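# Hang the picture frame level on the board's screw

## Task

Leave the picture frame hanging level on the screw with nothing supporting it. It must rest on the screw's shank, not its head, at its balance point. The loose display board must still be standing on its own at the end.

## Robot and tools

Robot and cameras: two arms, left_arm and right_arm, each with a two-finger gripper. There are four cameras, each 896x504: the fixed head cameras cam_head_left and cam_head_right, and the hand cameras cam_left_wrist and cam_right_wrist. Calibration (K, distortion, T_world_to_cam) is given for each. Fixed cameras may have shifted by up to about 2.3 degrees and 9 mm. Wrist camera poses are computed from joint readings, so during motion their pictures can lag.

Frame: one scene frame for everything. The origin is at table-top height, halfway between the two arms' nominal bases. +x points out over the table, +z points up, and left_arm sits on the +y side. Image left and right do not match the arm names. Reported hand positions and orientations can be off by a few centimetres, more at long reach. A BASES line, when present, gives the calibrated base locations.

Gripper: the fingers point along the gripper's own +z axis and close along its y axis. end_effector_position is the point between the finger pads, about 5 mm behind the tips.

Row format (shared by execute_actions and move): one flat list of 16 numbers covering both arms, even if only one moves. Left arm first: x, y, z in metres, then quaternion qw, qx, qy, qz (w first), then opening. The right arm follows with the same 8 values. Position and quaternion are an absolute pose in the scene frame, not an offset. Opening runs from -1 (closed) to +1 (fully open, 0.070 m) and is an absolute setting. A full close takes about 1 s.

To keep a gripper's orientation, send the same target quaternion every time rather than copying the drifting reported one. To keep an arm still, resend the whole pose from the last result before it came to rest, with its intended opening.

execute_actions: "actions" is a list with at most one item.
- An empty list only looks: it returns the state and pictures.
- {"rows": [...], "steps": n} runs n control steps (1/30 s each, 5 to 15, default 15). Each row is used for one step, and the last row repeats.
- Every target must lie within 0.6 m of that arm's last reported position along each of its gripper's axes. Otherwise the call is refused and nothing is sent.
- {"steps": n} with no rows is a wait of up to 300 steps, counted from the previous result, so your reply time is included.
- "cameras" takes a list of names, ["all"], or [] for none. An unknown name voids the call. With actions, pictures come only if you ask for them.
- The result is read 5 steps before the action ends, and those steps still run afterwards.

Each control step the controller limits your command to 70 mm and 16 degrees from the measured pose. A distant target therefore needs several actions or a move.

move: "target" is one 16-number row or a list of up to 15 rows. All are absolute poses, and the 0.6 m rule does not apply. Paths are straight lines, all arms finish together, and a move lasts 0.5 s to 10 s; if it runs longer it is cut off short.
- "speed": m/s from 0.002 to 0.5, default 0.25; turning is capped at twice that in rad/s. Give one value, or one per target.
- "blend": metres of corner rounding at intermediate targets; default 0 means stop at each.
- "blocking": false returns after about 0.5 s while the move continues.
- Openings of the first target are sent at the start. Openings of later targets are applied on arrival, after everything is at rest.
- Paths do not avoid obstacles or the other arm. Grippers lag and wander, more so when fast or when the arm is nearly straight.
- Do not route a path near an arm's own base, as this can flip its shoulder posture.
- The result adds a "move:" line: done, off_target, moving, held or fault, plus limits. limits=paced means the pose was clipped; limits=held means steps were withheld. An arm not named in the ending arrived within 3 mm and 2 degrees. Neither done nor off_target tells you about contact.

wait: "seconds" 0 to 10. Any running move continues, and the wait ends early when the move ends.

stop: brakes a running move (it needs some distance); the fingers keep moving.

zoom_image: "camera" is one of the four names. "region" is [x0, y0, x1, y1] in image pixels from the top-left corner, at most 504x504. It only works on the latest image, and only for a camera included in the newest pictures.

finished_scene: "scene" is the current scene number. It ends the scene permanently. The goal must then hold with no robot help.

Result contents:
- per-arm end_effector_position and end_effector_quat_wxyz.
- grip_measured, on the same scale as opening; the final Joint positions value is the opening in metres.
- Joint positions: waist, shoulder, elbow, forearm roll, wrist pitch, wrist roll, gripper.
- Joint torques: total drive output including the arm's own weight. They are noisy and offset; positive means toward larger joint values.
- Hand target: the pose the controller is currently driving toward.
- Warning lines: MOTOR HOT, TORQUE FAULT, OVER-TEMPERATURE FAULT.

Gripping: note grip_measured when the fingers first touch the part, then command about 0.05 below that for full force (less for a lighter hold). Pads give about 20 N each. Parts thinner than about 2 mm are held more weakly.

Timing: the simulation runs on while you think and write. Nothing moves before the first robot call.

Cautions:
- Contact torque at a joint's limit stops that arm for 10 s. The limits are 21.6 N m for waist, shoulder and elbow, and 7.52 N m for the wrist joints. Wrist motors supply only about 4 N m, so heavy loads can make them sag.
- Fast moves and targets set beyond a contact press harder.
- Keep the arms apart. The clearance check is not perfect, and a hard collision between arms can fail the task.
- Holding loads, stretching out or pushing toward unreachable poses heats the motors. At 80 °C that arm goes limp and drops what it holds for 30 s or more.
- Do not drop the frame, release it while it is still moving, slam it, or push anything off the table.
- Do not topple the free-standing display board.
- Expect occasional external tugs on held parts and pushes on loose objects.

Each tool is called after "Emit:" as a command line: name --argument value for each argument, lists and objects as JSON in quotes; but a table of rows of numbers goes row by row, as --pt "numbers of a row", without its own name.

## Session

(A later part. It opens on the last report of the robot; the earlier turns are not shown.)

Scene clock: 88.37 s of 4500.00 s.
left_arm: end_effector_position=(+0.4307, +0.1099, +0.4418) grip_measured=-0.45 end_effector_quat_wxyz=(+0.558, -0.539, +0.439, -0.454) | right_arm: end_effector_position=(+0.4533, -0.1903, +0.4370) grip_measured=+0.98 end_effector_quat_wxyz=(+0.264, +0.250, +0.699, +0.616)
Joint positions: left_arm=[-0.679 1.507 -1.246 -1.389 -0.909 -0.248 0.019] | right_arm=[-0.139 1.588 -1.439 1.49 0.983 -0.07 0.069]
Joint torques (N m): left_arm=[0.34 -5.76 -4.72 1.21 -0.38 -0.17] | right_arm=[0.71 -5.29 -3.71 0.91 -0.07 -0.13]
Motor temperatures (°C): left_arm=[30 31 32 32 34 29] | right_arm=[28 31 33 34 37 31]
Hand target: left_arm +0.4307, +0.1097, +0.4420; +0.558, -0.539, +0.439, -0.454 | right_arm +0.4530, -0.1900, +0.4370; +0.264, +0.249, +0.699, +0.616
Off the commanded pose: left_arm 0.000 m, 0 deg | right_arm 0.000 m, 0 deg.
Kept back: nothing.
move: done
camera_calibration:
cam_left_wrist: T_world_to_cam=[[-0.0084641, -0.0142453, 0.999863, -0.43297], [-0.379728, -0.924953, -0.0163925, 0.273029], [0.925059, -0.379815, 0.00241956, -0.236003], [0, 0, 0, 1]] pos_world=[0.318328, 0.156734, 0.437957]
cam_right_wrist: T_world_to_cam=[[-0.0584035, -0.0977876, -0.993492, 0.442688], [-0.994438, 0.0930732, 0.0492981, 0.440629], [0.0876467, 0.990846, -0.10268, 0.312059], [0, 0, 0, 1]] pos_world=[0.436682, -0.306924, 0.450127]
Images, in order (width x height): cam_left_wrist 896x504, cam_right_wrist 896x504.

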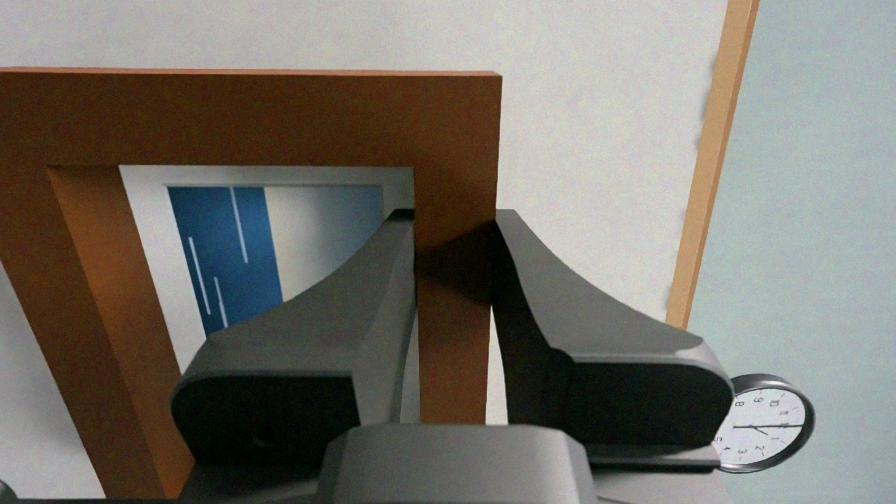

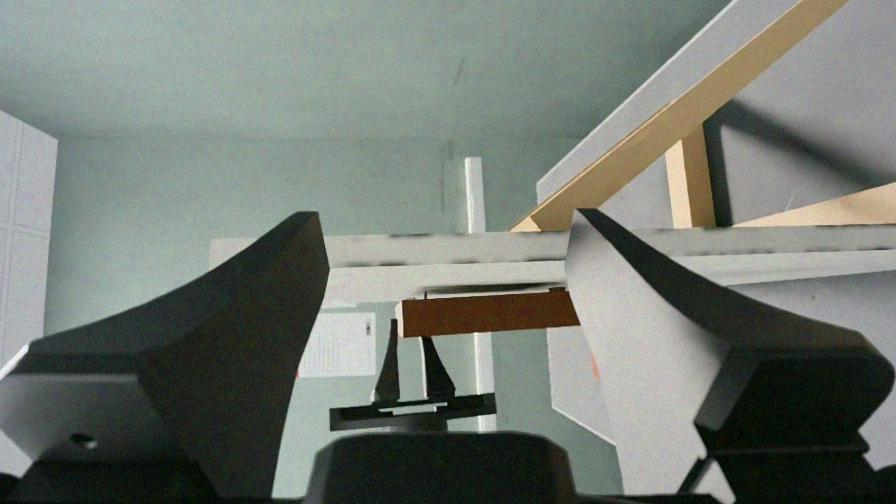

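Emit:
move --pt "0.4287 0.1101 0.4431 0.53727 -0.55152 0.45707 -0.44525 -0.5 0.453 -0.19 0.437 0.264 0.249 0.699 0.616 1" --pt "0.4327 0.1101 0.4431 0.53727 -0.55152 0.45707 -0.44525 -0.5 0.453 -0.19 0.437 0.264 0.249 0.699 0.616 1" --speed 0.02 --cameras '["cam_left_wrist", "cam_right_wrist"]'

Emit:
zoom_image --camera "cam_right_wrist" --region '[385, 265, 475, 325]'

Emit:
zoom_image --camera "cam_right_wrist" --region '[370, 230, 610, 365]'

Scene clock: 92.10 s of 4500.00 s.
left_arm: end_effector_position=(+0.4320, +0.1108, +0.4442) grip_measured=-0.45 end_effector_quat_wxyz=(+0.537, -0.552, +0.456, -0.446) | right_arm: end_effector_position=(+0.4533, -0.1903, +0.4370) grip_measured=+0.98 end_effector_quat_wxyz=(+0.264, +0.250, +0.699, +0.616)
Joint positions: left_arm=[-0.664 1.495 -1.295 -1.507 -0.859 -0.13 0.019] | right_arm=[-0.139 1.588 -1.439 1.49 0.983 -0.07 0.069]
Joint torques (N m): left_arm=[0.52 -4.65 -4.19 1.41 -0.03 -0.13] | right_arm=[0.67 -5.34 -3.77 0.91 -0.05 -0.11]
Motor temperatures (°C): left_arm=[30 31 32 32 34 29] | right_arm=[28 31 33 34 37 31]
Hand target: left_arm +0.4327, +0.1101, +0.4431; +0.537, -0.552, +0.457, -0.445 | right_arm +0.4530, -0.1900, +0.4370; +0.264, +0.249, +0.699, +0.616
Off the commanded pose: left_arm 0.001 m, 0 deg | right_arm 0.000 m, 0 deg.
Kept back: nothing.
move: done
camera_calibration:
cam_left_wrist: T_world_to_cam=[[0.0490071, 0.000894496, 0.998798, -0.461413], [-0.395553, -0.91822, 0.0202306, 0.264233], [0.917135, -0.396069, -0.0446455, -0.210814], [0, 0, 0, 1]] pos_world=[0.320476, 0.15954, 0.446101]
cam_right_wrist: T_world_to_cam=[[-0.0584035, -0.0977876, -0.993492, 0.442688], [-0.994438, 0.0930732, 0.0492981, 0.440629], [0.0876467, 0.990846, -0.10268, 0.312059], [0, 0, 0, 1]] pos_world=[0.436682, -0.306924, 0.450127]
Images, in order (width x height): cam_left_wrist 896x504, cam_right_wrist 896x504.

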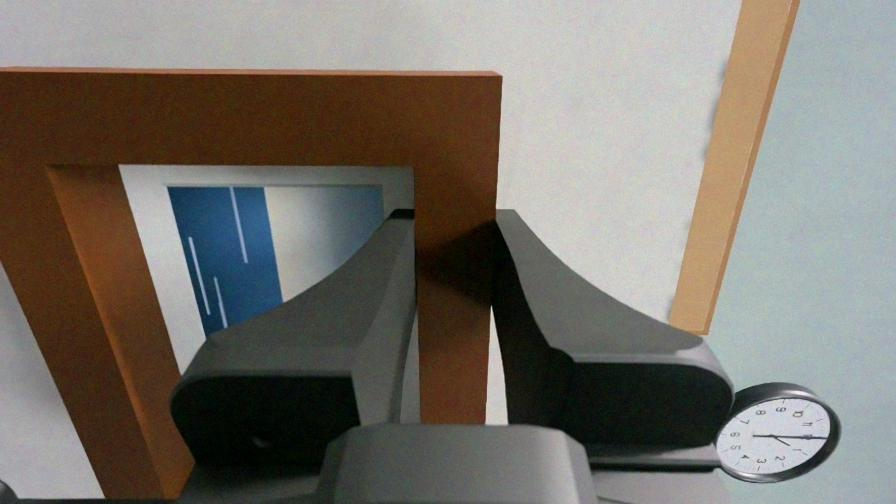

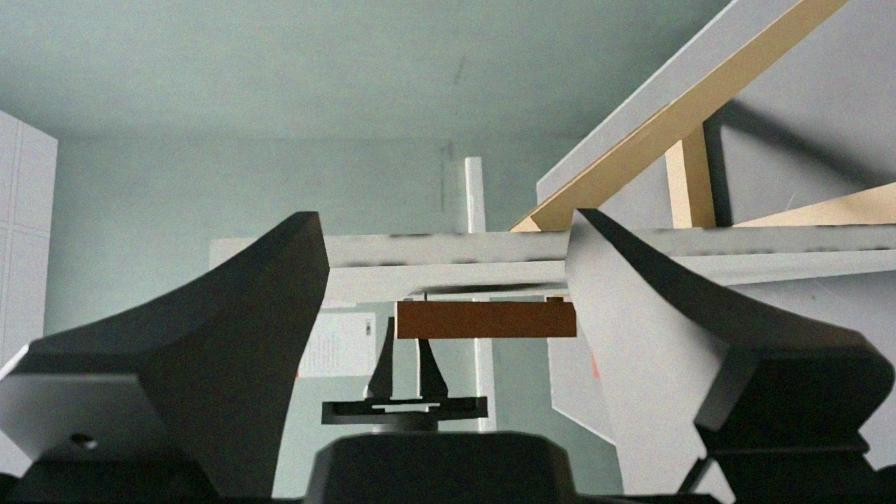

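Scaled by 5.600 from the camera's 896x504 image, which has a finer 1280x720 frame.

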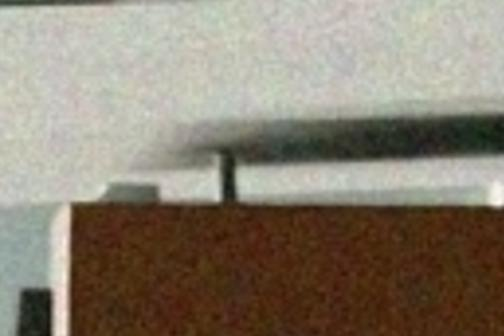

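Scaled by 2.100 from the camera's 896x504 image, which has a finer 1280x720 frame.

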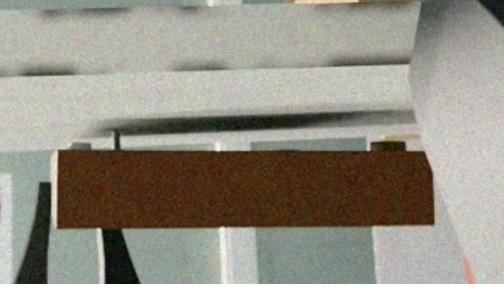

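Emit:
move --target '[0.4354, 0.1101, 0.4431, 0.53727, -0.55152, 0.45707, -0.44525, -0.5, 0.453, -0.19, 0.437, 0.264, 0.249, 0.699, 0.616, 1]' --speed 0.01 --cameras '["cam_left_wrist", "cam_right_wrist"]'

Emit:
zoom_image --camera "cam_right_wrist" --region '[385, 265, 475, 325]'

Emit:
zoom_image --camera "cam_right_wrist" --region '[370, 230, 610, 365]'

Scene clock: 93.23 s of 4500.00 s.
left_arm: end_effector_position=(+0.4352, +0.1111, +0.4434) grip_measured=-0.45 end_effector_quat_wxyz=(+0.538, -0.552, +0.456, -0.445) | right_arm: end_effector_position=(+0.4533, -0.1903, +0.4370) grip_measured=+0.98 end_effector_quat_wxyz=(+0.264, +0.250, +0.699, +0.616)
Joint positions: left_arm=[-0.657 1.505 -1.303 -1.505 -0.854 -0.13 0.019] | right_arm=[-0.139 1.588 -1.439 1.49 0.983 -0.07 0.069]
Joint torques (N m): left_arm=[-1.45 -1.66 -4.14 1 2.1 -0.2] | right_arm=[0.7 -5.35 -3.74 0.9 -0.05 -0.11]
Motor temperatures (°C): left_arm=[30 31 32 32 34 29] | right_arm=[28 31 33 34 37 31]
Hand target: left_arm +0.4354, +0.1101, +0.4431; +0.537, -0.552, +0.457, -0.445 | right_arm +0.4530, -0.1900, +0.4370; +0.264, +0.249, +0.699, +0.616
Off the commanded pose: left_arm 0.001 m, 0 deg | right_arm 0.000 m, 0 deg.
Kept back: nothing.
move: done
camera_calibration:
cam_left_wrist: T_world_to_cam=[[0.0501216, -0.00140289, 0.998742, -0.46095], [-0.393801, -0.91901, 0.0184719, 0.265896], [0.917828, -0.394231, -0.0466147, -0.213283], [0, 0, 0, 1]] pos_world=[0.323571, 0.159632, 0.445516]
cam_right_wrist: T_world_to_cam=[[-0.0584035, -0.0977876, -0.993492, 0.442688], [-0.994438, 0.0930732, 0.0492981, 0.440629], [0.0876467, 0.990846, -0.10268, 0.312059], [0, 0, 0, 1]] pos_world=[0.436682, -0.306924, 0.450127]
Images, in order (width x height): cam_left_wrist 896x504, cam_right_wrist 896x504.

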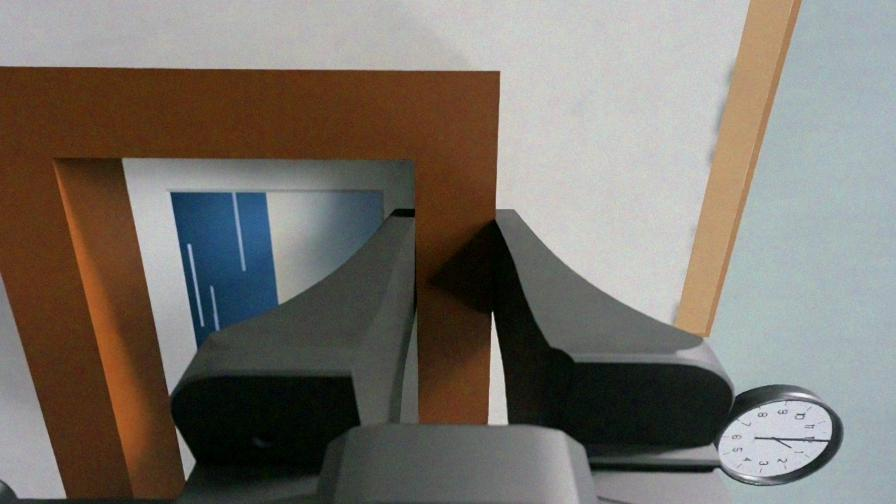

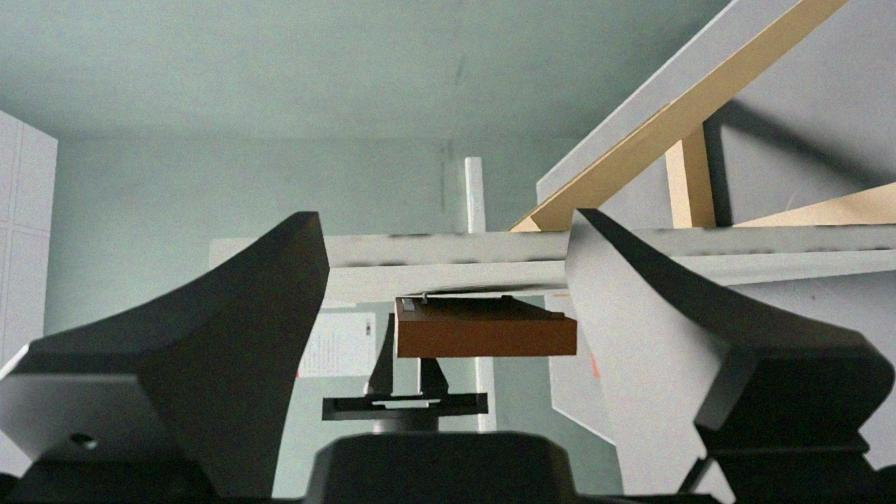

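Scaled by 5.600 from the camera's 896x504 image, which has a finer 1280x720 frame.

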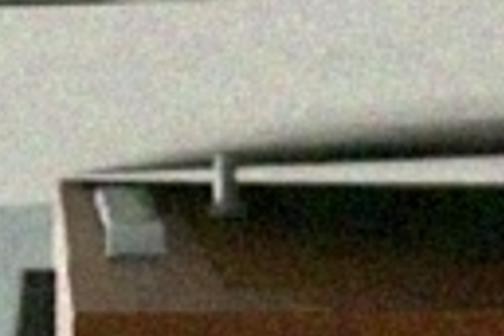

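Scaled by 2.100 from the camera's 896x504 image, which has a finer 1280x720 frame.

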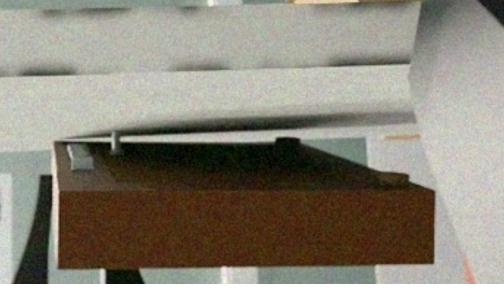

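Emit:
move --pt "0.4302 0.1101 0.4431 0.53727 -0.55152 0.45707 -0.44525 -0.5 0.453 -0.19 0.437 0.264 0.249 0.699 0.616 1" --pt "0.4254 0.1068 0.4431 0.57027 -0.58032 0.4147 -0.40752 -0.5 0.453 -0.19 0.437 0.264 0.249 0.699 0.616 1" --speed '[0.015, 0.03]' --cameras '["cam_left_wrist", "cam_right_wrist"]'

Emit:
zoom_image --camera "cam_right_wrist" --region '[385, 265, 475, 325]'

Emit:
zoom_image --camera "cam_right_wrist" --region '[370, 230, 610, 365]'

Scene clock: 99.63 s of 4500.00 s.
left_arm: end_effector_position=(+0.4254, +0.1070, +0.4432) grip_measured=-0.45 end_effector_quat_wxyz=(+0.571, -0.580, +0.414, -0.407) | right_arm: end_effector_position=(+0.4533, -0.1903, +0.4370) grip_measured=+0.98 end_effector_quat_wxyz=(+0.264, +0.250, +0.699, +0.616)
Joint positions: left_arm=[-0.754 1.579 -1.378 -1.53 -1.091 -0.12 0.019] | right_arm=[-0.139 1.588 -1.439 1.49 0.983 -0.07 0.069]
Joint torques (N m): left_arm=[-0.52 -6.4 -3.83 1.09 -0.25 0.04] | right_arm=[0.72 -5.41 -3.8 0.89 -0.02 -0.08]
Motor temperatures (°C): left_arm=[30 31 32 32 35 29] | right_arm=[28 31 33 34 37 30]
Hand target: left_arm +0.4254, +0.1068, +0.4431; +0.570, -0.580, +0.415, -0.408 | right_arm +0.4530, -0.1900, +0.4370; +0.264, +0.249, +0.699, +0.616
Off the commanded pose: left_arm 0.000 m, 0 deg | right_arm 0.000 m, 0 deg.
Kept back: nothing.
move: done
camera_calibration:
cam_left_wrist: T_world_to_cam=[[0.0415411, 0.00270221, 0.999133, -0.457275], [-0.260612, -0.96535, 0.0134463, 0.208798], [0.96455, -0.260944, -0.0393974, -0.243229], [0, 0, 0, 1]] pos_world=[0.308017, 0.13933, 0.444488]
cam_right_wrist: T_world_to_cam=[[-0.0584035, -0.0977876, -0.993492, 0.442688], [-0.994438, 0.0930732, 0.0492981, 0.440629], [0.0876467, 0.990846, -0.10268, 0.312059], [0, 0, 0, 1]] pos_world=[0.436682, -0.306924, 0.450127]
Images, in order (width x height): cam_left_wrist 896x504, cam_right_wrist 896x504.

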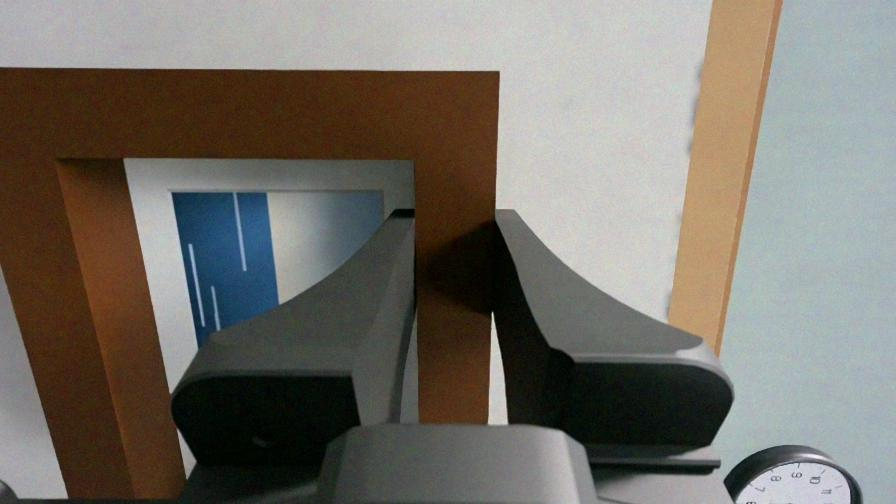

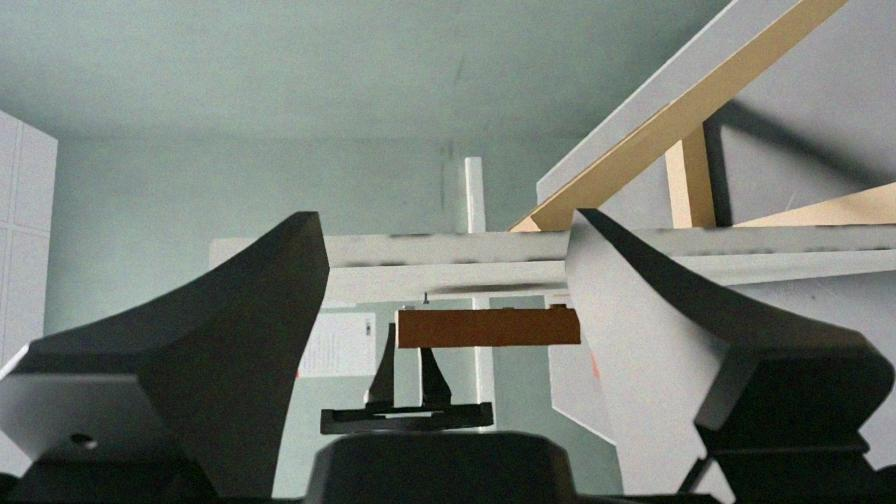

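Scaled by 5.600 from the camera's 896x504 image, which has a finer 1280x720 frame.

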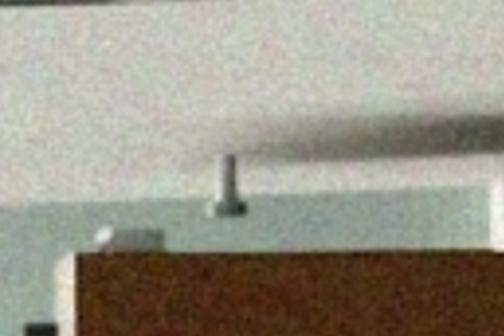

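Scaled by 2.100 from the camera's 896x504 image, which has a finer 1280x720 frame.

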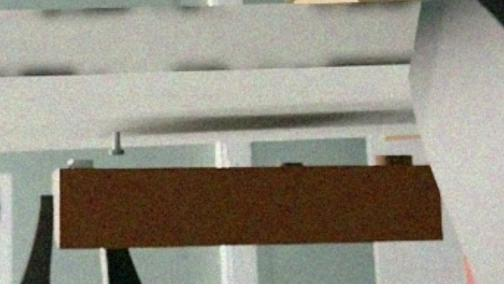

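Emit:
move --target '[0.4305, 0.1068, 0.4431, 0.57027, -0.58032, 0.4147, -0.40752, -0.5, 0.461, -0.19, 0.437, 0.264, 0.249, 0.699, 0.616, 1]' --speed 0.015 --cameras '["cam_left_wrist", "cam_right_wrist"]'

Emit:
zoom_image --camera "cam_right_wrist" --region '[385, 275, 475, 335]'

Emit:
zoom_image --camera "cam_right_wrist" --region '[370, 230, 610, 365]'

Scene clock: 103.47 s of 4500.00 s.
left_arm: end_effector_position=(+0.4304, +0.1071, +0.4433) grip_measured=-0.45 end_effector_quat_wxyz=(+0.570, -0.581, +0.414, -0.408) | right_arm: end_effector_position=(+0.4610, -0.1899, +0.4371) grip_measured=+0.98 end_effector_quat_wxyz=(+0.264, +0.249, +0.699, +0.616)
Joint positions: left_arm=[-0.742 1.591 -1.393 -1.53 -1.079 -0.118 0.019] | right_arm=[-0.134 1.616 -1.472 1.487 0.98 -0.064 0.069]
Joint torques (N m): left_arm=[0.32 -6.2 -4.04 1.3 -0.25 0.03] | right_arm=[0.63 -5.94 -4.42 0.73 -0.11 0.14]
Motor temperatures (°C): left_arm=[30 31 32 32 34 29] | right_arm=[28 31 33 34 37 30]
Hand target: left_arm +0.4305, +0.1068, +0.4431; +0.570, -0.580, +0.415, -0.408 | right_arm +0.4610, -0.1900, +0.4370; +0.264, +0.249, +0.699, +0.616
Off the commanded pose: left_arm 0.000 m, 0 deg | right_arm 0.000 m, 0 deg.
Kept back: nothing.
move: done
camera_calibration:
cam_left_wrist: T_world_to_cam=[[0.0414478, 0.00343858, 0.999135, -0.457621], [-0.260612, -0.96534, 0.0141334, 0.209873], [0.964554, -0.260972, -0.0391151, -0.248132], [0, 0, 0, 1]] pos_world=[0.312999, 0.139417, 0.444553]
cam_right_wrist: T_world_to_cam=[[-0.0577905, -0.0976399, -0.993543, 0.443052], [-0.994594, 0.0916356, 0.0488462, 0.448268], [0.0862745, 0.990994, -0.102408, 0.311578], [0, 0, 0, 1]] pos_world=[0.444568, -0.30659, 0.450203]
Images, in order (width x height): cam_left_wrist 896x504, cam_right_wrist 896x504.

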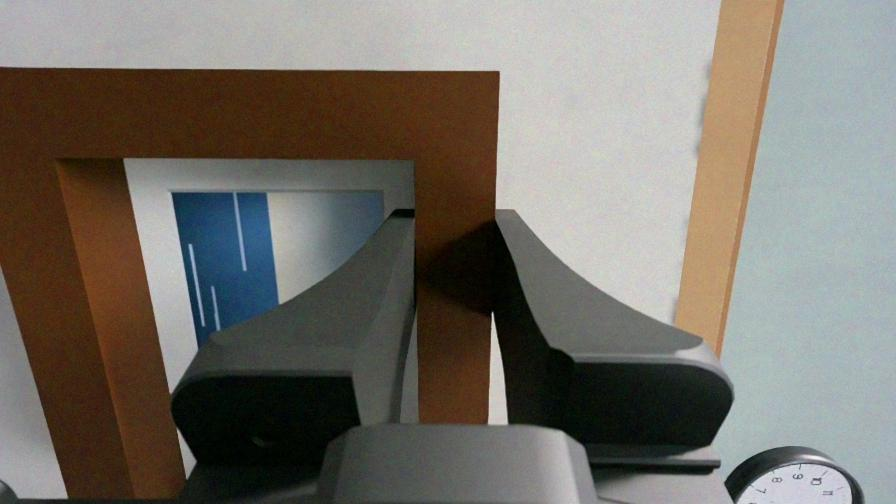

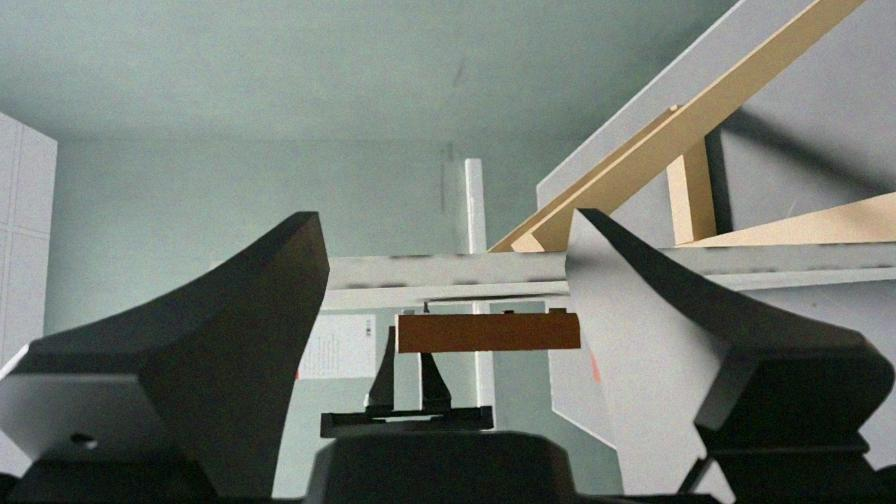

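Scaled by 5.600 from the camera's 896x504 image, which has a finer 1280x720 frame.

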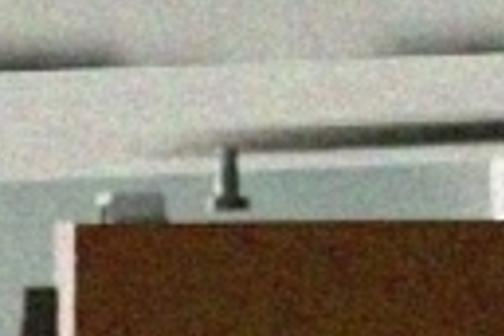

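Scaled by 2.100 from the camera's 896x504 image, which has a finer 1280x720 frame.

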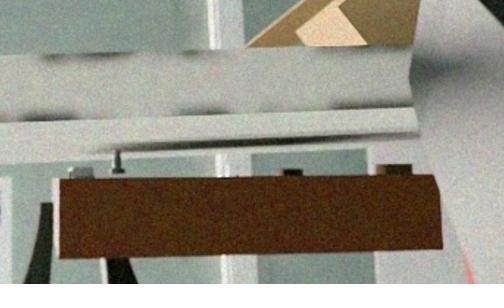

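Emit:
move --target '[0.4306, 0.1068, 0.4360, 0.57027, -0.58032, 0.4147, -0.40752, -0.5, 0.461, -0.19, 0.437, 0.264, 0.249, 0.699, 0.616, 1]' --speed 0.012 --cameras '["cam_right_wrist"]'

Emit:
zoom_image --camera "cam_right_wrist" --region '[385, 275, 475, 335]'

Emit:
zoom_image --camera "cam_right_wrist" --region '[370, 230, 610, 365]'

Scene clock: 105.80 s of 4500.00 s.
left_arm: end_effector_position=(+0.4306, +0.1067, +0.4358) grip_measured=-0.45 end_effector_quat_wxyz=(+0.570, -0.581, +0.415, -0.408) | right_arm: end_effector_position=(+0.4610, -0.1899, +0.4371) grip_measured=+0.98 end_effector_quat_wxyz=(+0.264, +0.249, +0.699, +0.616)
Joint positions: left_arm=[-0.742 1.593 -1.366 -1.516 -1.079 -0.149 0.019] | right_arm=[-0.134 1.616 -1.472 1.487 0.98 -0.064 0.069]
Joint torques (N m): left_arm=[-0.66 -6.37 -3.28 1.29 -0.59 -0.07] | right_arm=[0.18 -7.18 -3.71 0.76 0.09 -0.05]
Motor temperatures (°C): left_arm=[30 31 32 32 34 29] | right_arm=[28 31 33 34 37 30]
Hand target: left_arm +0.4306, +0.1068, +0.4360; +0.570, -0.580, +0.415, -0.408 | right_arm +0.4610, -0.1900, +0.4370; +0.264, +0.249, +0.699, +0.616
Off the commanded pose: left_arm 0.000 m, 0 deg | right_arm 0.000 m, 0 deg.
Kept back: nothing.
move: done
camera_calibration:
cam_right_wrist: T_world_to_cam=[[-0.0577905, -0.0976399, -0.993543, 0.443052], [-0.994594, 0.0916356, 0.0488462, 0.448268], [0.0862745, 0.990994, -0.102408, 0.311578], [0, 0, 0, 1]] pos_world=[0.444568, -0.30659, 0.450203]
Images, in order (width x height): cam_right_wrist 896x504.

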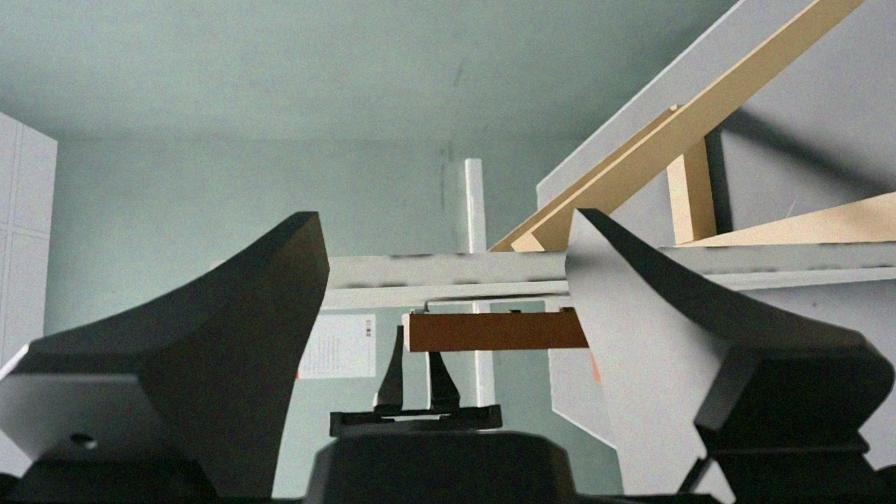

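Scaled by 5.600 from the camera's 896x504 image, which has a finer 1280x720 frame.

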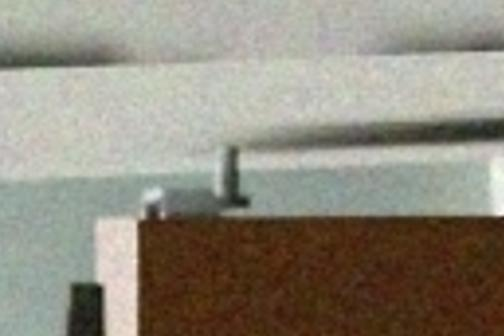

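Scaled by 2.100 from the camera's 896x504 image, which has a finer 1280x720 frame.

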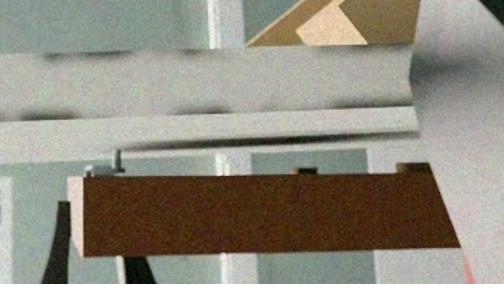

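Emit:
move --target '[0.4306, 0.1068, 0.4345, 0.57027, -0.58032, 0.4147, -0.40752, -0.5, 0.461, -0.19, 0.437, 0.264, 0.249, 0.699, 0.616, 1]' --speed 0.01 --cameras '["cam_right_wrist"]'

Emit:
zoom_image --camera "cam_right_wrist" --region '[385, 275, 475, 335]'

Scene clock: 106.80 s of 4500.00 s.
left_arm: end_effector_position=(+0.4306, +0.1066, +0.4348) grip_measured=-0.45 end_effector_quat_wxyz=(+0.570, -0.580, +0.415, -0.408) | right_arm: end_effector_position=(+0.4610, -0.1899, +0.4371) grip_measured=+0.98 end_effector_quat_wxyz=(+0.264, +0.249, +0.699, +0.616)
Joint positions: left_arm=[-0.742 1.593 -1.361 -1.512 -1.079 -0.156 0.019] | right_arm=[-0.134 1.616 -1.472 1.487 0.98 -0.064 0.069]
Joint torques (N m): left_arm=[-0.65 -6.37 -3.14 1.33 -0.6 -0.13] | right_arm=[-0.02 -7.18 -3.72 0.78 0.1 -0.14]
Motor temperatures (°C): left_arm=[30 31 32 32 34 29] | right_arm=[28 31 33 34 37 30]
Hand target: left_arm +0.4306, +0.1068, +0.4345; +0.570, -0.580, +0.415, -0.408 | right_arm +0.4610, -0.1900, +0.4370; +0.264, +0.249, +0.699, +0.616
Off the commanded pose: left_arm 0.000 m, 0 deg | right_arm 0.000 m, 0 deg.
Kept back: nothing.
move: done
camera_calibration:
cam_right_wrist: T_world_to_cam=[[-0.0577905, -0.0976399, -0.993543, 0.443052], [-0.994594, 0.0916356, 0.0488462, 0.448268], [0.0862745, 0.990994, -0.102408, 0.311578], [0, 0, 0, 1]] pos_world=[0.444568, -0.30659, 0.450203]
Images, in order (width x height): cam_right_wrist 896x504.

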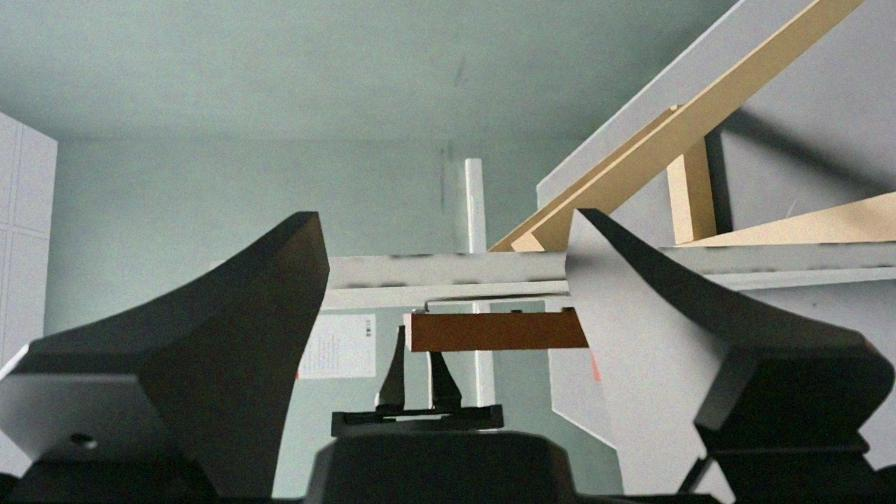

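Scaled by 5.600 from the camera's 896x504 image, which has a finer 1280x720 frame.

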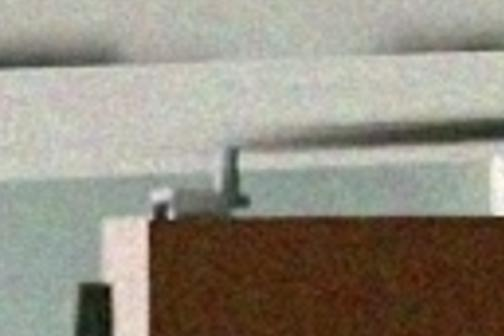

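Emit:
move --target '[0.4306, 0.1068, 0.4333, 0.57027, -0.58032, 0.4147, -0.40752, -0.5, 0.461, -0.19, 0.437, 0.264, 0.249, 0.699, 0.616, 1]' --speed 0.01 --cameras '["cam_right_wrist"]'

Emit:
zoom_image --camera "cam_right_wrist" --region '[385, 275, 475, 335]'

Scene clock: 107.73 s of 4500.00 s.
left_arm: end_effector_position=(+0.4305, +0.1068, +0.4335) grip_measured=-0.45 end_effector_quat_wxyz=(+0.570, -0.581, +0.414, -0.408) | right_arm: end_effector_position=(+0.4610, -0.1899, +0.4371) grip_measured=+0.98 end_effector_quat_wxyz=(+0.264, +0.249, +0.699, +0.616)
Joint positions: left_arm=[-0.742 1.593 -1.357 -1.51 -1.08 -0.161 0.019] | right_arm=[-0.134 1.616 -1.472 1.487 0.98 -0.064 0.069]
Joint torques (N m): left_arm=[-0.49 -6.21 -3.24 1.31 -0.56 -0.15] | right_arm=[-0.23 -7.18 -3.67 0.8 0.1 -0.21]
Motor temperatures (°C): left_arm=[30 31 32 32 34 29] | right_arm=[28 31 33 34 37 30]
Hand target: left_arm +0.4306, +0.1068, +0.4333; +0.570, -0.580, +0.415, -0.408 | right_arm +0.4610, -0.1900, +0.4370; +0.264, +0.249, +0.699, +0.616
Off the commanded pose: left_arm 0.000 m, 0 deg | right_arm 0.000 m, 0 deg.
Kept back: nothing.
move: done
camera_calibration:
cam_right_wrist: T_world_to_cam=[[-0.0577905, -0.0976399, -0.993543, 0.443052], [-0.994594, 0.0916356, 0.0488462, 0.448268], [0.0862745, 0.990994, -0.102408, 0.311578], [0, 0, 0, 1]] pos_world=[0.444568, -0.30659, 0.450203]
Images, in order (width x height): cam_right_wrist 896x504.

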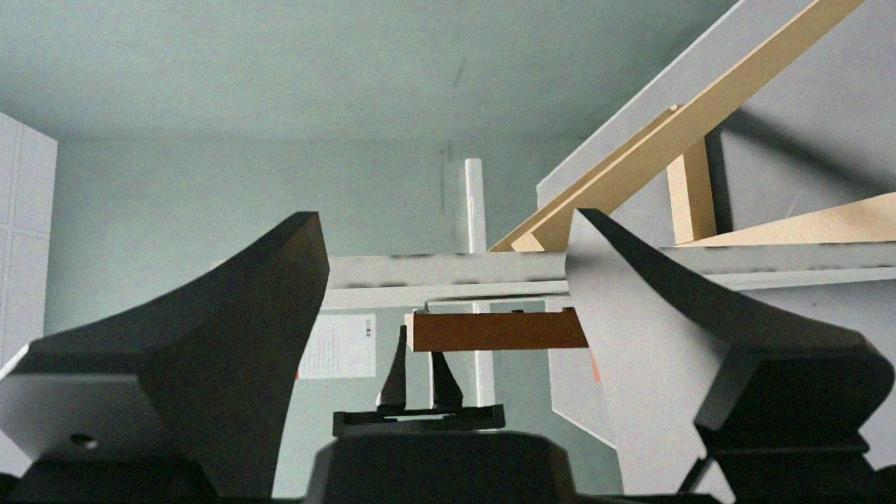

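Scaled by 5.600 from the camera's 896x504 image, which has a finer 1280x720 frame.

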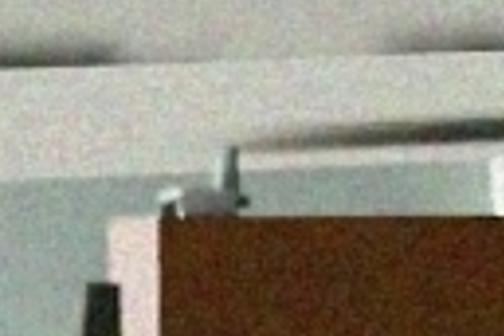

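Emit:
move --target '[0.4306, 0.1068, 0.4321, 0.57027, -0.58032, 0.4147, -0.40752, -0.5, 0.461, -0.19, 0.437, 0.264, 0.249, 0.699, 0.616, 1]' --speed 0.01 --cameras '["cam_right_wrist"]'

Emit:
zoom_image --camera "cam_right_wrist" --region '[385, 275, 475, 335]'

Scene clock: 108.67 s of 4500.00 s.
left_arm: end_effector_position=(+0.4305, +0.1068, +0.4323) grip_measured=-0.45 end_effector_quat_wxyz=(+0.570, -0.580, +0.415, -0.408) | right_arm: end_effector_position=(+0.4610, -0.1899, +0.4371) grip_measured=+0.98 end_effector_quat_wxyz=(+0.264, +0.249, +0.699, +0.616)
Joint positions: left_arm=[-0.742 1.593 -1.352 -1.508 -1.08 -0.166 0.019] | right_arm=[-0.134 1.616 -1.472 1.487 0.98 -0.064 0.069]
Joint torques (N m): left_arm=[-0.37 -6.2 -3.12 1.3 -0.59 -0.13] | right_arm=[-0.41 -7.19 -3.71 0.82 0.09 -0.2]
Motor temperatures (°C): left_arm=[30 32 32 32 34 29] | right_arm=[28 31 33 34 37 30]
Hand target: left_arm +0.4306, +0.1068, +0.4321; +0.570, -0.580, +0.415, -0.408 | right_arm +0.4610, -0.1900, +0.4370; +0.264, +0.249, +0.699, +0.616
Off the commanded pose: left_arm 0.000 m, 0 deg | right_arm 0.000 m, 0 deg.
Kept back: nothing.
move: done
camera_calibration:
cam_right_wrist: T_world_to_cam=[[-0.0577905, -0.0976399, -0.993543, 0.443052], [-0.994594, 0.0916356, 0.0488462, 0.448268], [0.0862745, 0.990994, -0.102408, 0.311578], [0, 0, 0, 1]] pos_world=[0.444568, -0.30659, 0.450203]
Images, in order (width x height): cam_right_wrist 896x504.

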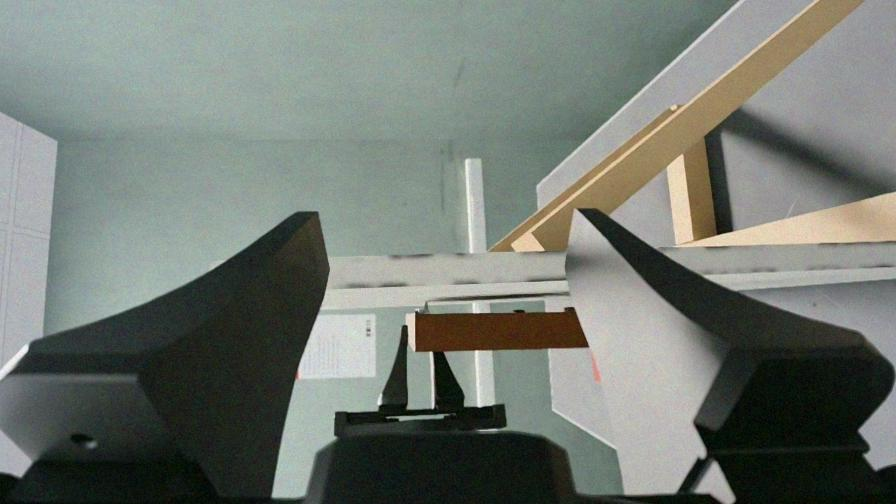

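Scaled by 5.600 from the camera's 896x504 image, which has a finer 1280x720 frame.

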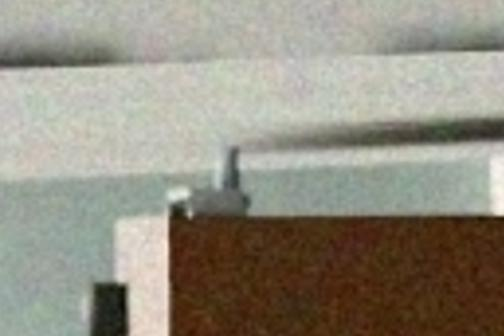

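Emit:
move --target '[0.4306, 0.1068, 0.4311, 0.57027, -0.58032, 0.4147, -0.40752, -0.5, 0.461, -0.19, 0.437, 0.264, 0.249, 0.699, 0.616, 1]' --speed 0.01 --cameras '["cam_right_wrist"]'

Emit:
zoom_image --camera "cam_right_wrist" --region '[385, 275, 475, 335]'

Scene clock: 109.70 s of 4500.00 s.
left_arm: end_effector_position=(+0.4305, +0.1068, +0.4318) grip_measured=-0.45 end_effector_quat_wxyz=(+0.570, -0.580, +0.414, -0.408) | right_arm: end_effector_position=(+0.4610, -0.1899, +0.4371) grip_measured=+0.98 end_effector_quat_wxyz=(+0.264, +0.249, +0.699, +0.616)
Joint positions: left_arm=[-0.742 1.593 -1.349 -1.505 -1.08 -0.171 0.019] | right_arm=[-0.134 1.616 -1.472 1.487 0.98 -0.064 0.069]
Joint torques (N m): left_arm=[-0.31 -5.89 -2.19 0.82 -0.7 -0.09] | right_arm=[-0.46 -7.18 -3.75 0.83 0.08 -0.19]
Motor temperatures (°C): left_arm=[30 32 32 32 34 29] | right_arm=[28 31 33 34 37 30]
Hand target: left_arm +0.4306, +0.1068, +0.4311; +0.570, -0.580, +0.415, -0.408 | right_arm +0.4610, -0.1900, +0.4370; +0.264, +0.249, +0.699, +0.616
Off the commanded pose: left_arm 0.001 m, 0 deg | right_arm 0.000 m, 0 deg.
Kept back: nothing.
move: done
camera_calibration:
cam_right_wrist: T_world_to_cam=[[-0.0577905, -0.0976399, -0.993543, 0.443052], [-0.994594, 0.0916356, 0.0488462, 0.448268], [0.0862745, 0.990994, -0.102408, 0.311578], [0, 0, 0, 1]] pos_world=[0.444568, -0.30659, 0.450203]
Images, in order (width x height): cam_right_wrist 896x504.

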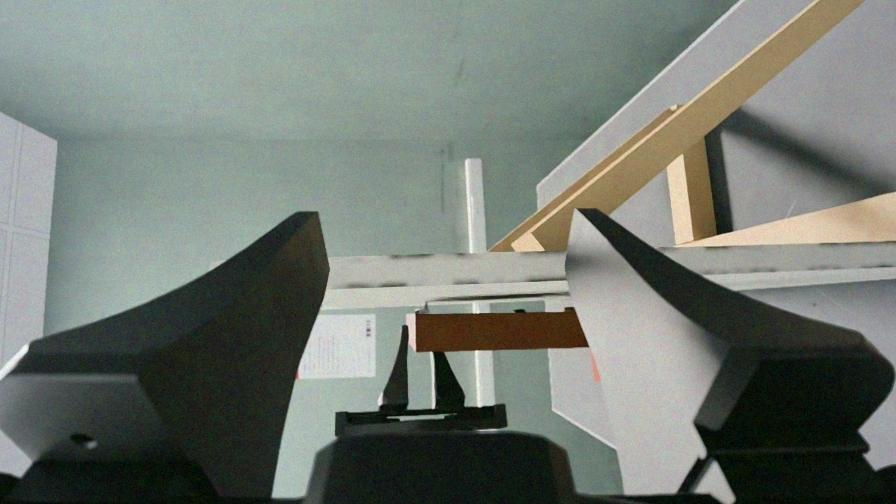

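Scaled by 5.600 from the camera's 896x504 image, which has a finer 1280x720 frame.

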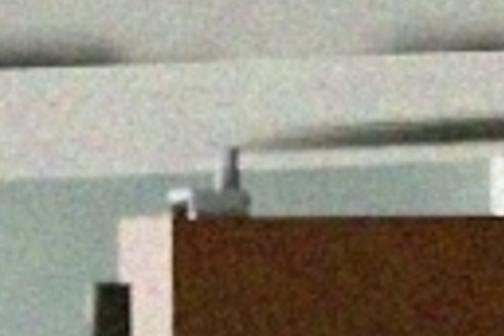

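Emit:
move --pt "0.4306 0.1068 0.4336 0.57027 -0.58032 0.4147 -0.40752 -0.5 0.461 -0.19 0.437 0.264 0.249 0.699 0.616 1" --pt "0.4303 0.1118 0.4336 0.57027 -0.58032 0.4147 -0.40752 -0.5 0.461 -0.19 0.437 0.264 0.249 0.699 0.616 1" --pt "0.4303 0.1118 0.4312 0.57027 -0.58032 0.4147 -0.40752 -0.5 0.461 -0.19 0.437 0.264 0.249 0.699 0.616 1" --speed 0.012 --blend 0.001 --cameras '["cam_head_left", "cam_head_right", "cam_left_wrist", "cam_right_wrist"]'

Emit:
zoom_image --camera "cam_right_wrist" --region '[385, 275, 475, 335]'

Emit:
zoom_image --camera "cam_right_wrist" --region '[370, 230, 610, 365]'

Emit:
zoom_image --camera "cam_head_left" --region '[360, 20, 480, 110]'

Emit:
zoom_image --camera "cam_head_right" --region '[350, 25, 470, 115]'

Scene clock: 113.23 s of 4500.00 s.
left_arm: end_effector_position=(+0.4304, +0.1135, +0.4313) grip_measured=-0.45 end_effector_quat_wxyz=(+0.572, -0.581, +0.413, -0.406) | right_arm: end_effector_position=(+0.4610, -0.1899, +0.4371) grip_measured=+0.98 end_effector_quat_wxyz=(+0.264, +0.249, +0.699, +0.616)
Joint positions: left_arm=[-0.728 1.581 -1.333 -1.502 -1.073 -0.174 0.019] | right_arm=[-0.134 1.616 -1.472 1.487 0.98 -0.064 0.069]
Joint torques (N m): left_arm=[-1.18 -6.91 -2.44 0.83 0.21 0.04] | right_arm=[-0.46 -7.13 -3.73 0.89 0.07 -0.18]
Motor temperatures (°C): left_arm=[30 32 32 32 34 29] | right_arm=[28 31 33 34 37 30]
Hand target: left_arm +0.4303, +0.1118, +0.4312; +0.570, -0.580, +0.415, -0.408 | right_arm +0.4610, -0.1900, +0.4370; +0.264, +0.249, +0.699, +0.616
Off the commanded pose: left_arm 0.002 m, 0 deg | right_arm 0.000 m, 0 deg.
Kept back: nothing.
move: done
camera_calibration:
cam_left_wrist: T_world_to_cam=[[0.0415299, 0.00288852, 0.999133, -0.44561], [-0.255922, -0.966604, 0.0134321, 0.214678], [0.965805, -0.256258, -0.0394038, -0.247832], [0, 0, 0, 1]] pos_world=[0.312804, 0.145287, 0.432575]
cam_right_wrist: T_world_to_cam=[[-0.0577905, -0.0976399, -0.993543, 0.443052], [-0.994594, 0.0916356, 0.0488462, 0.448268], [0.0862745, 0.990994, -0.102408, 0.311578], [0, 0, 0, 1]] pos_world=[0.444568, -0.30659, 0.450203]

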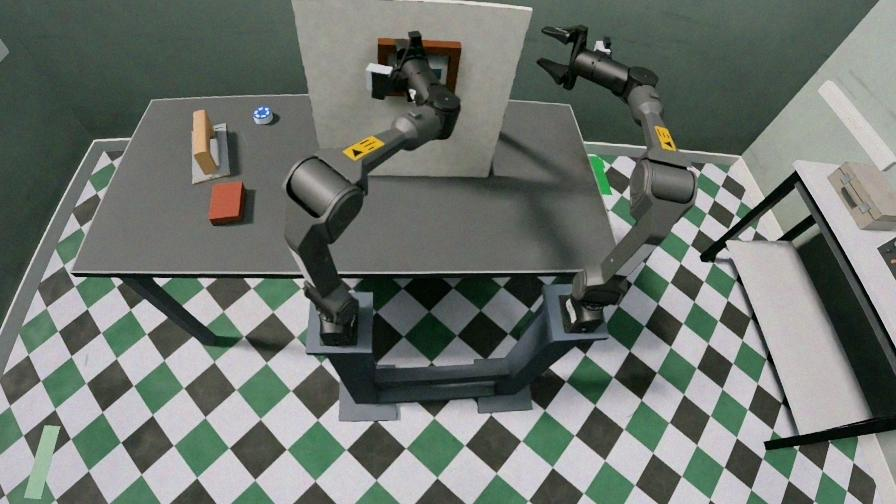

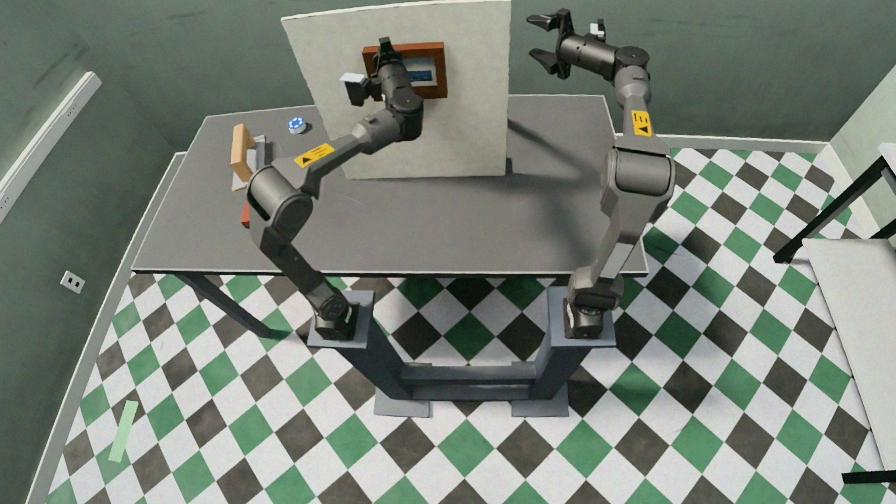

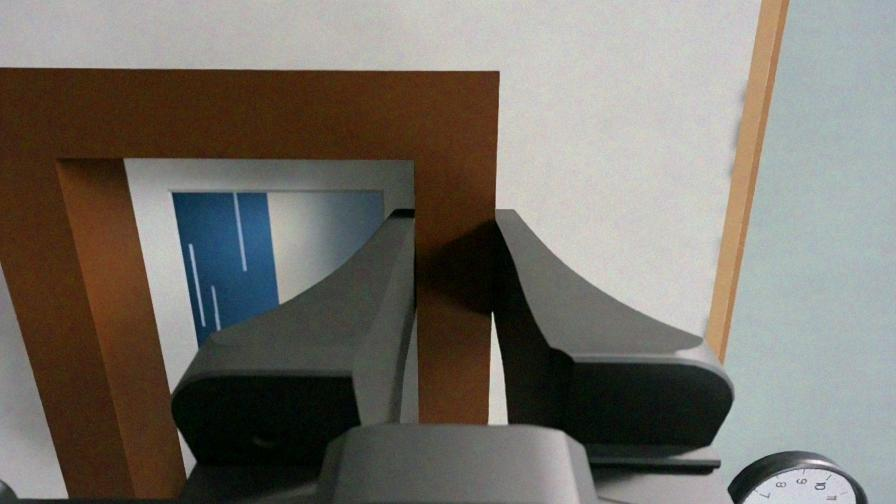

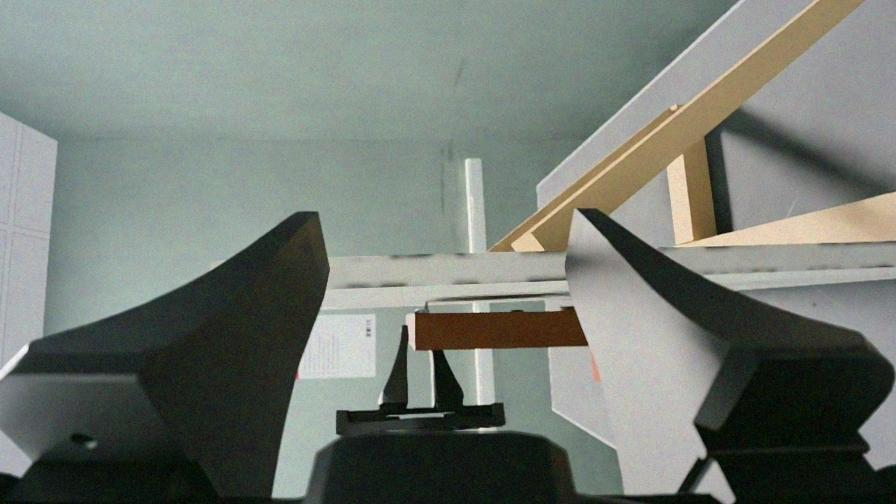

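Scaled by 5.600 from the camera's 896x504 image, which has a finer 1280x720 frame.

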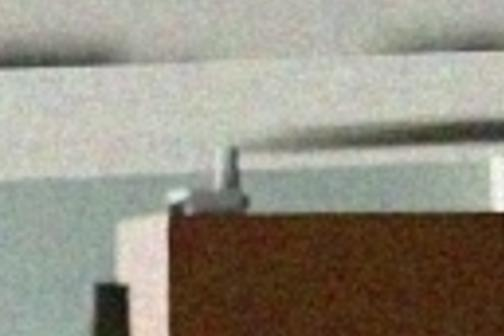

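Scaled by 2.100 from the camera's 896x504 image, which has a finer 1280x720 frame.

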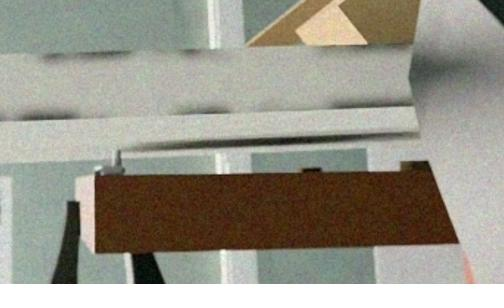

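Scaled by 4.200 from the camera's 896x504 image, which has a finer 1280x720 frame.

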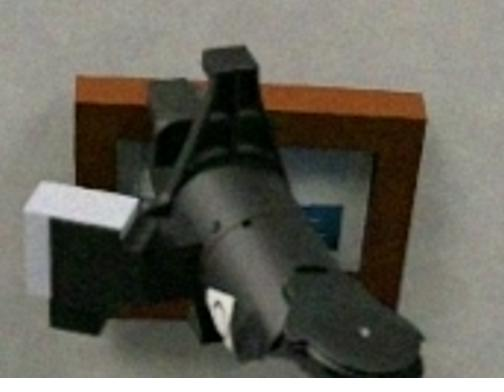

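Scaled by 4.200 from the camera's 896x504 image, which has a finer 1280x720 frame.

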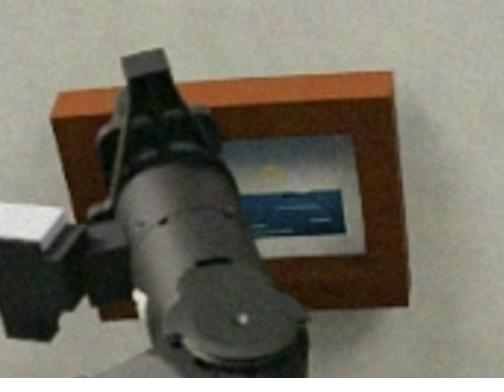

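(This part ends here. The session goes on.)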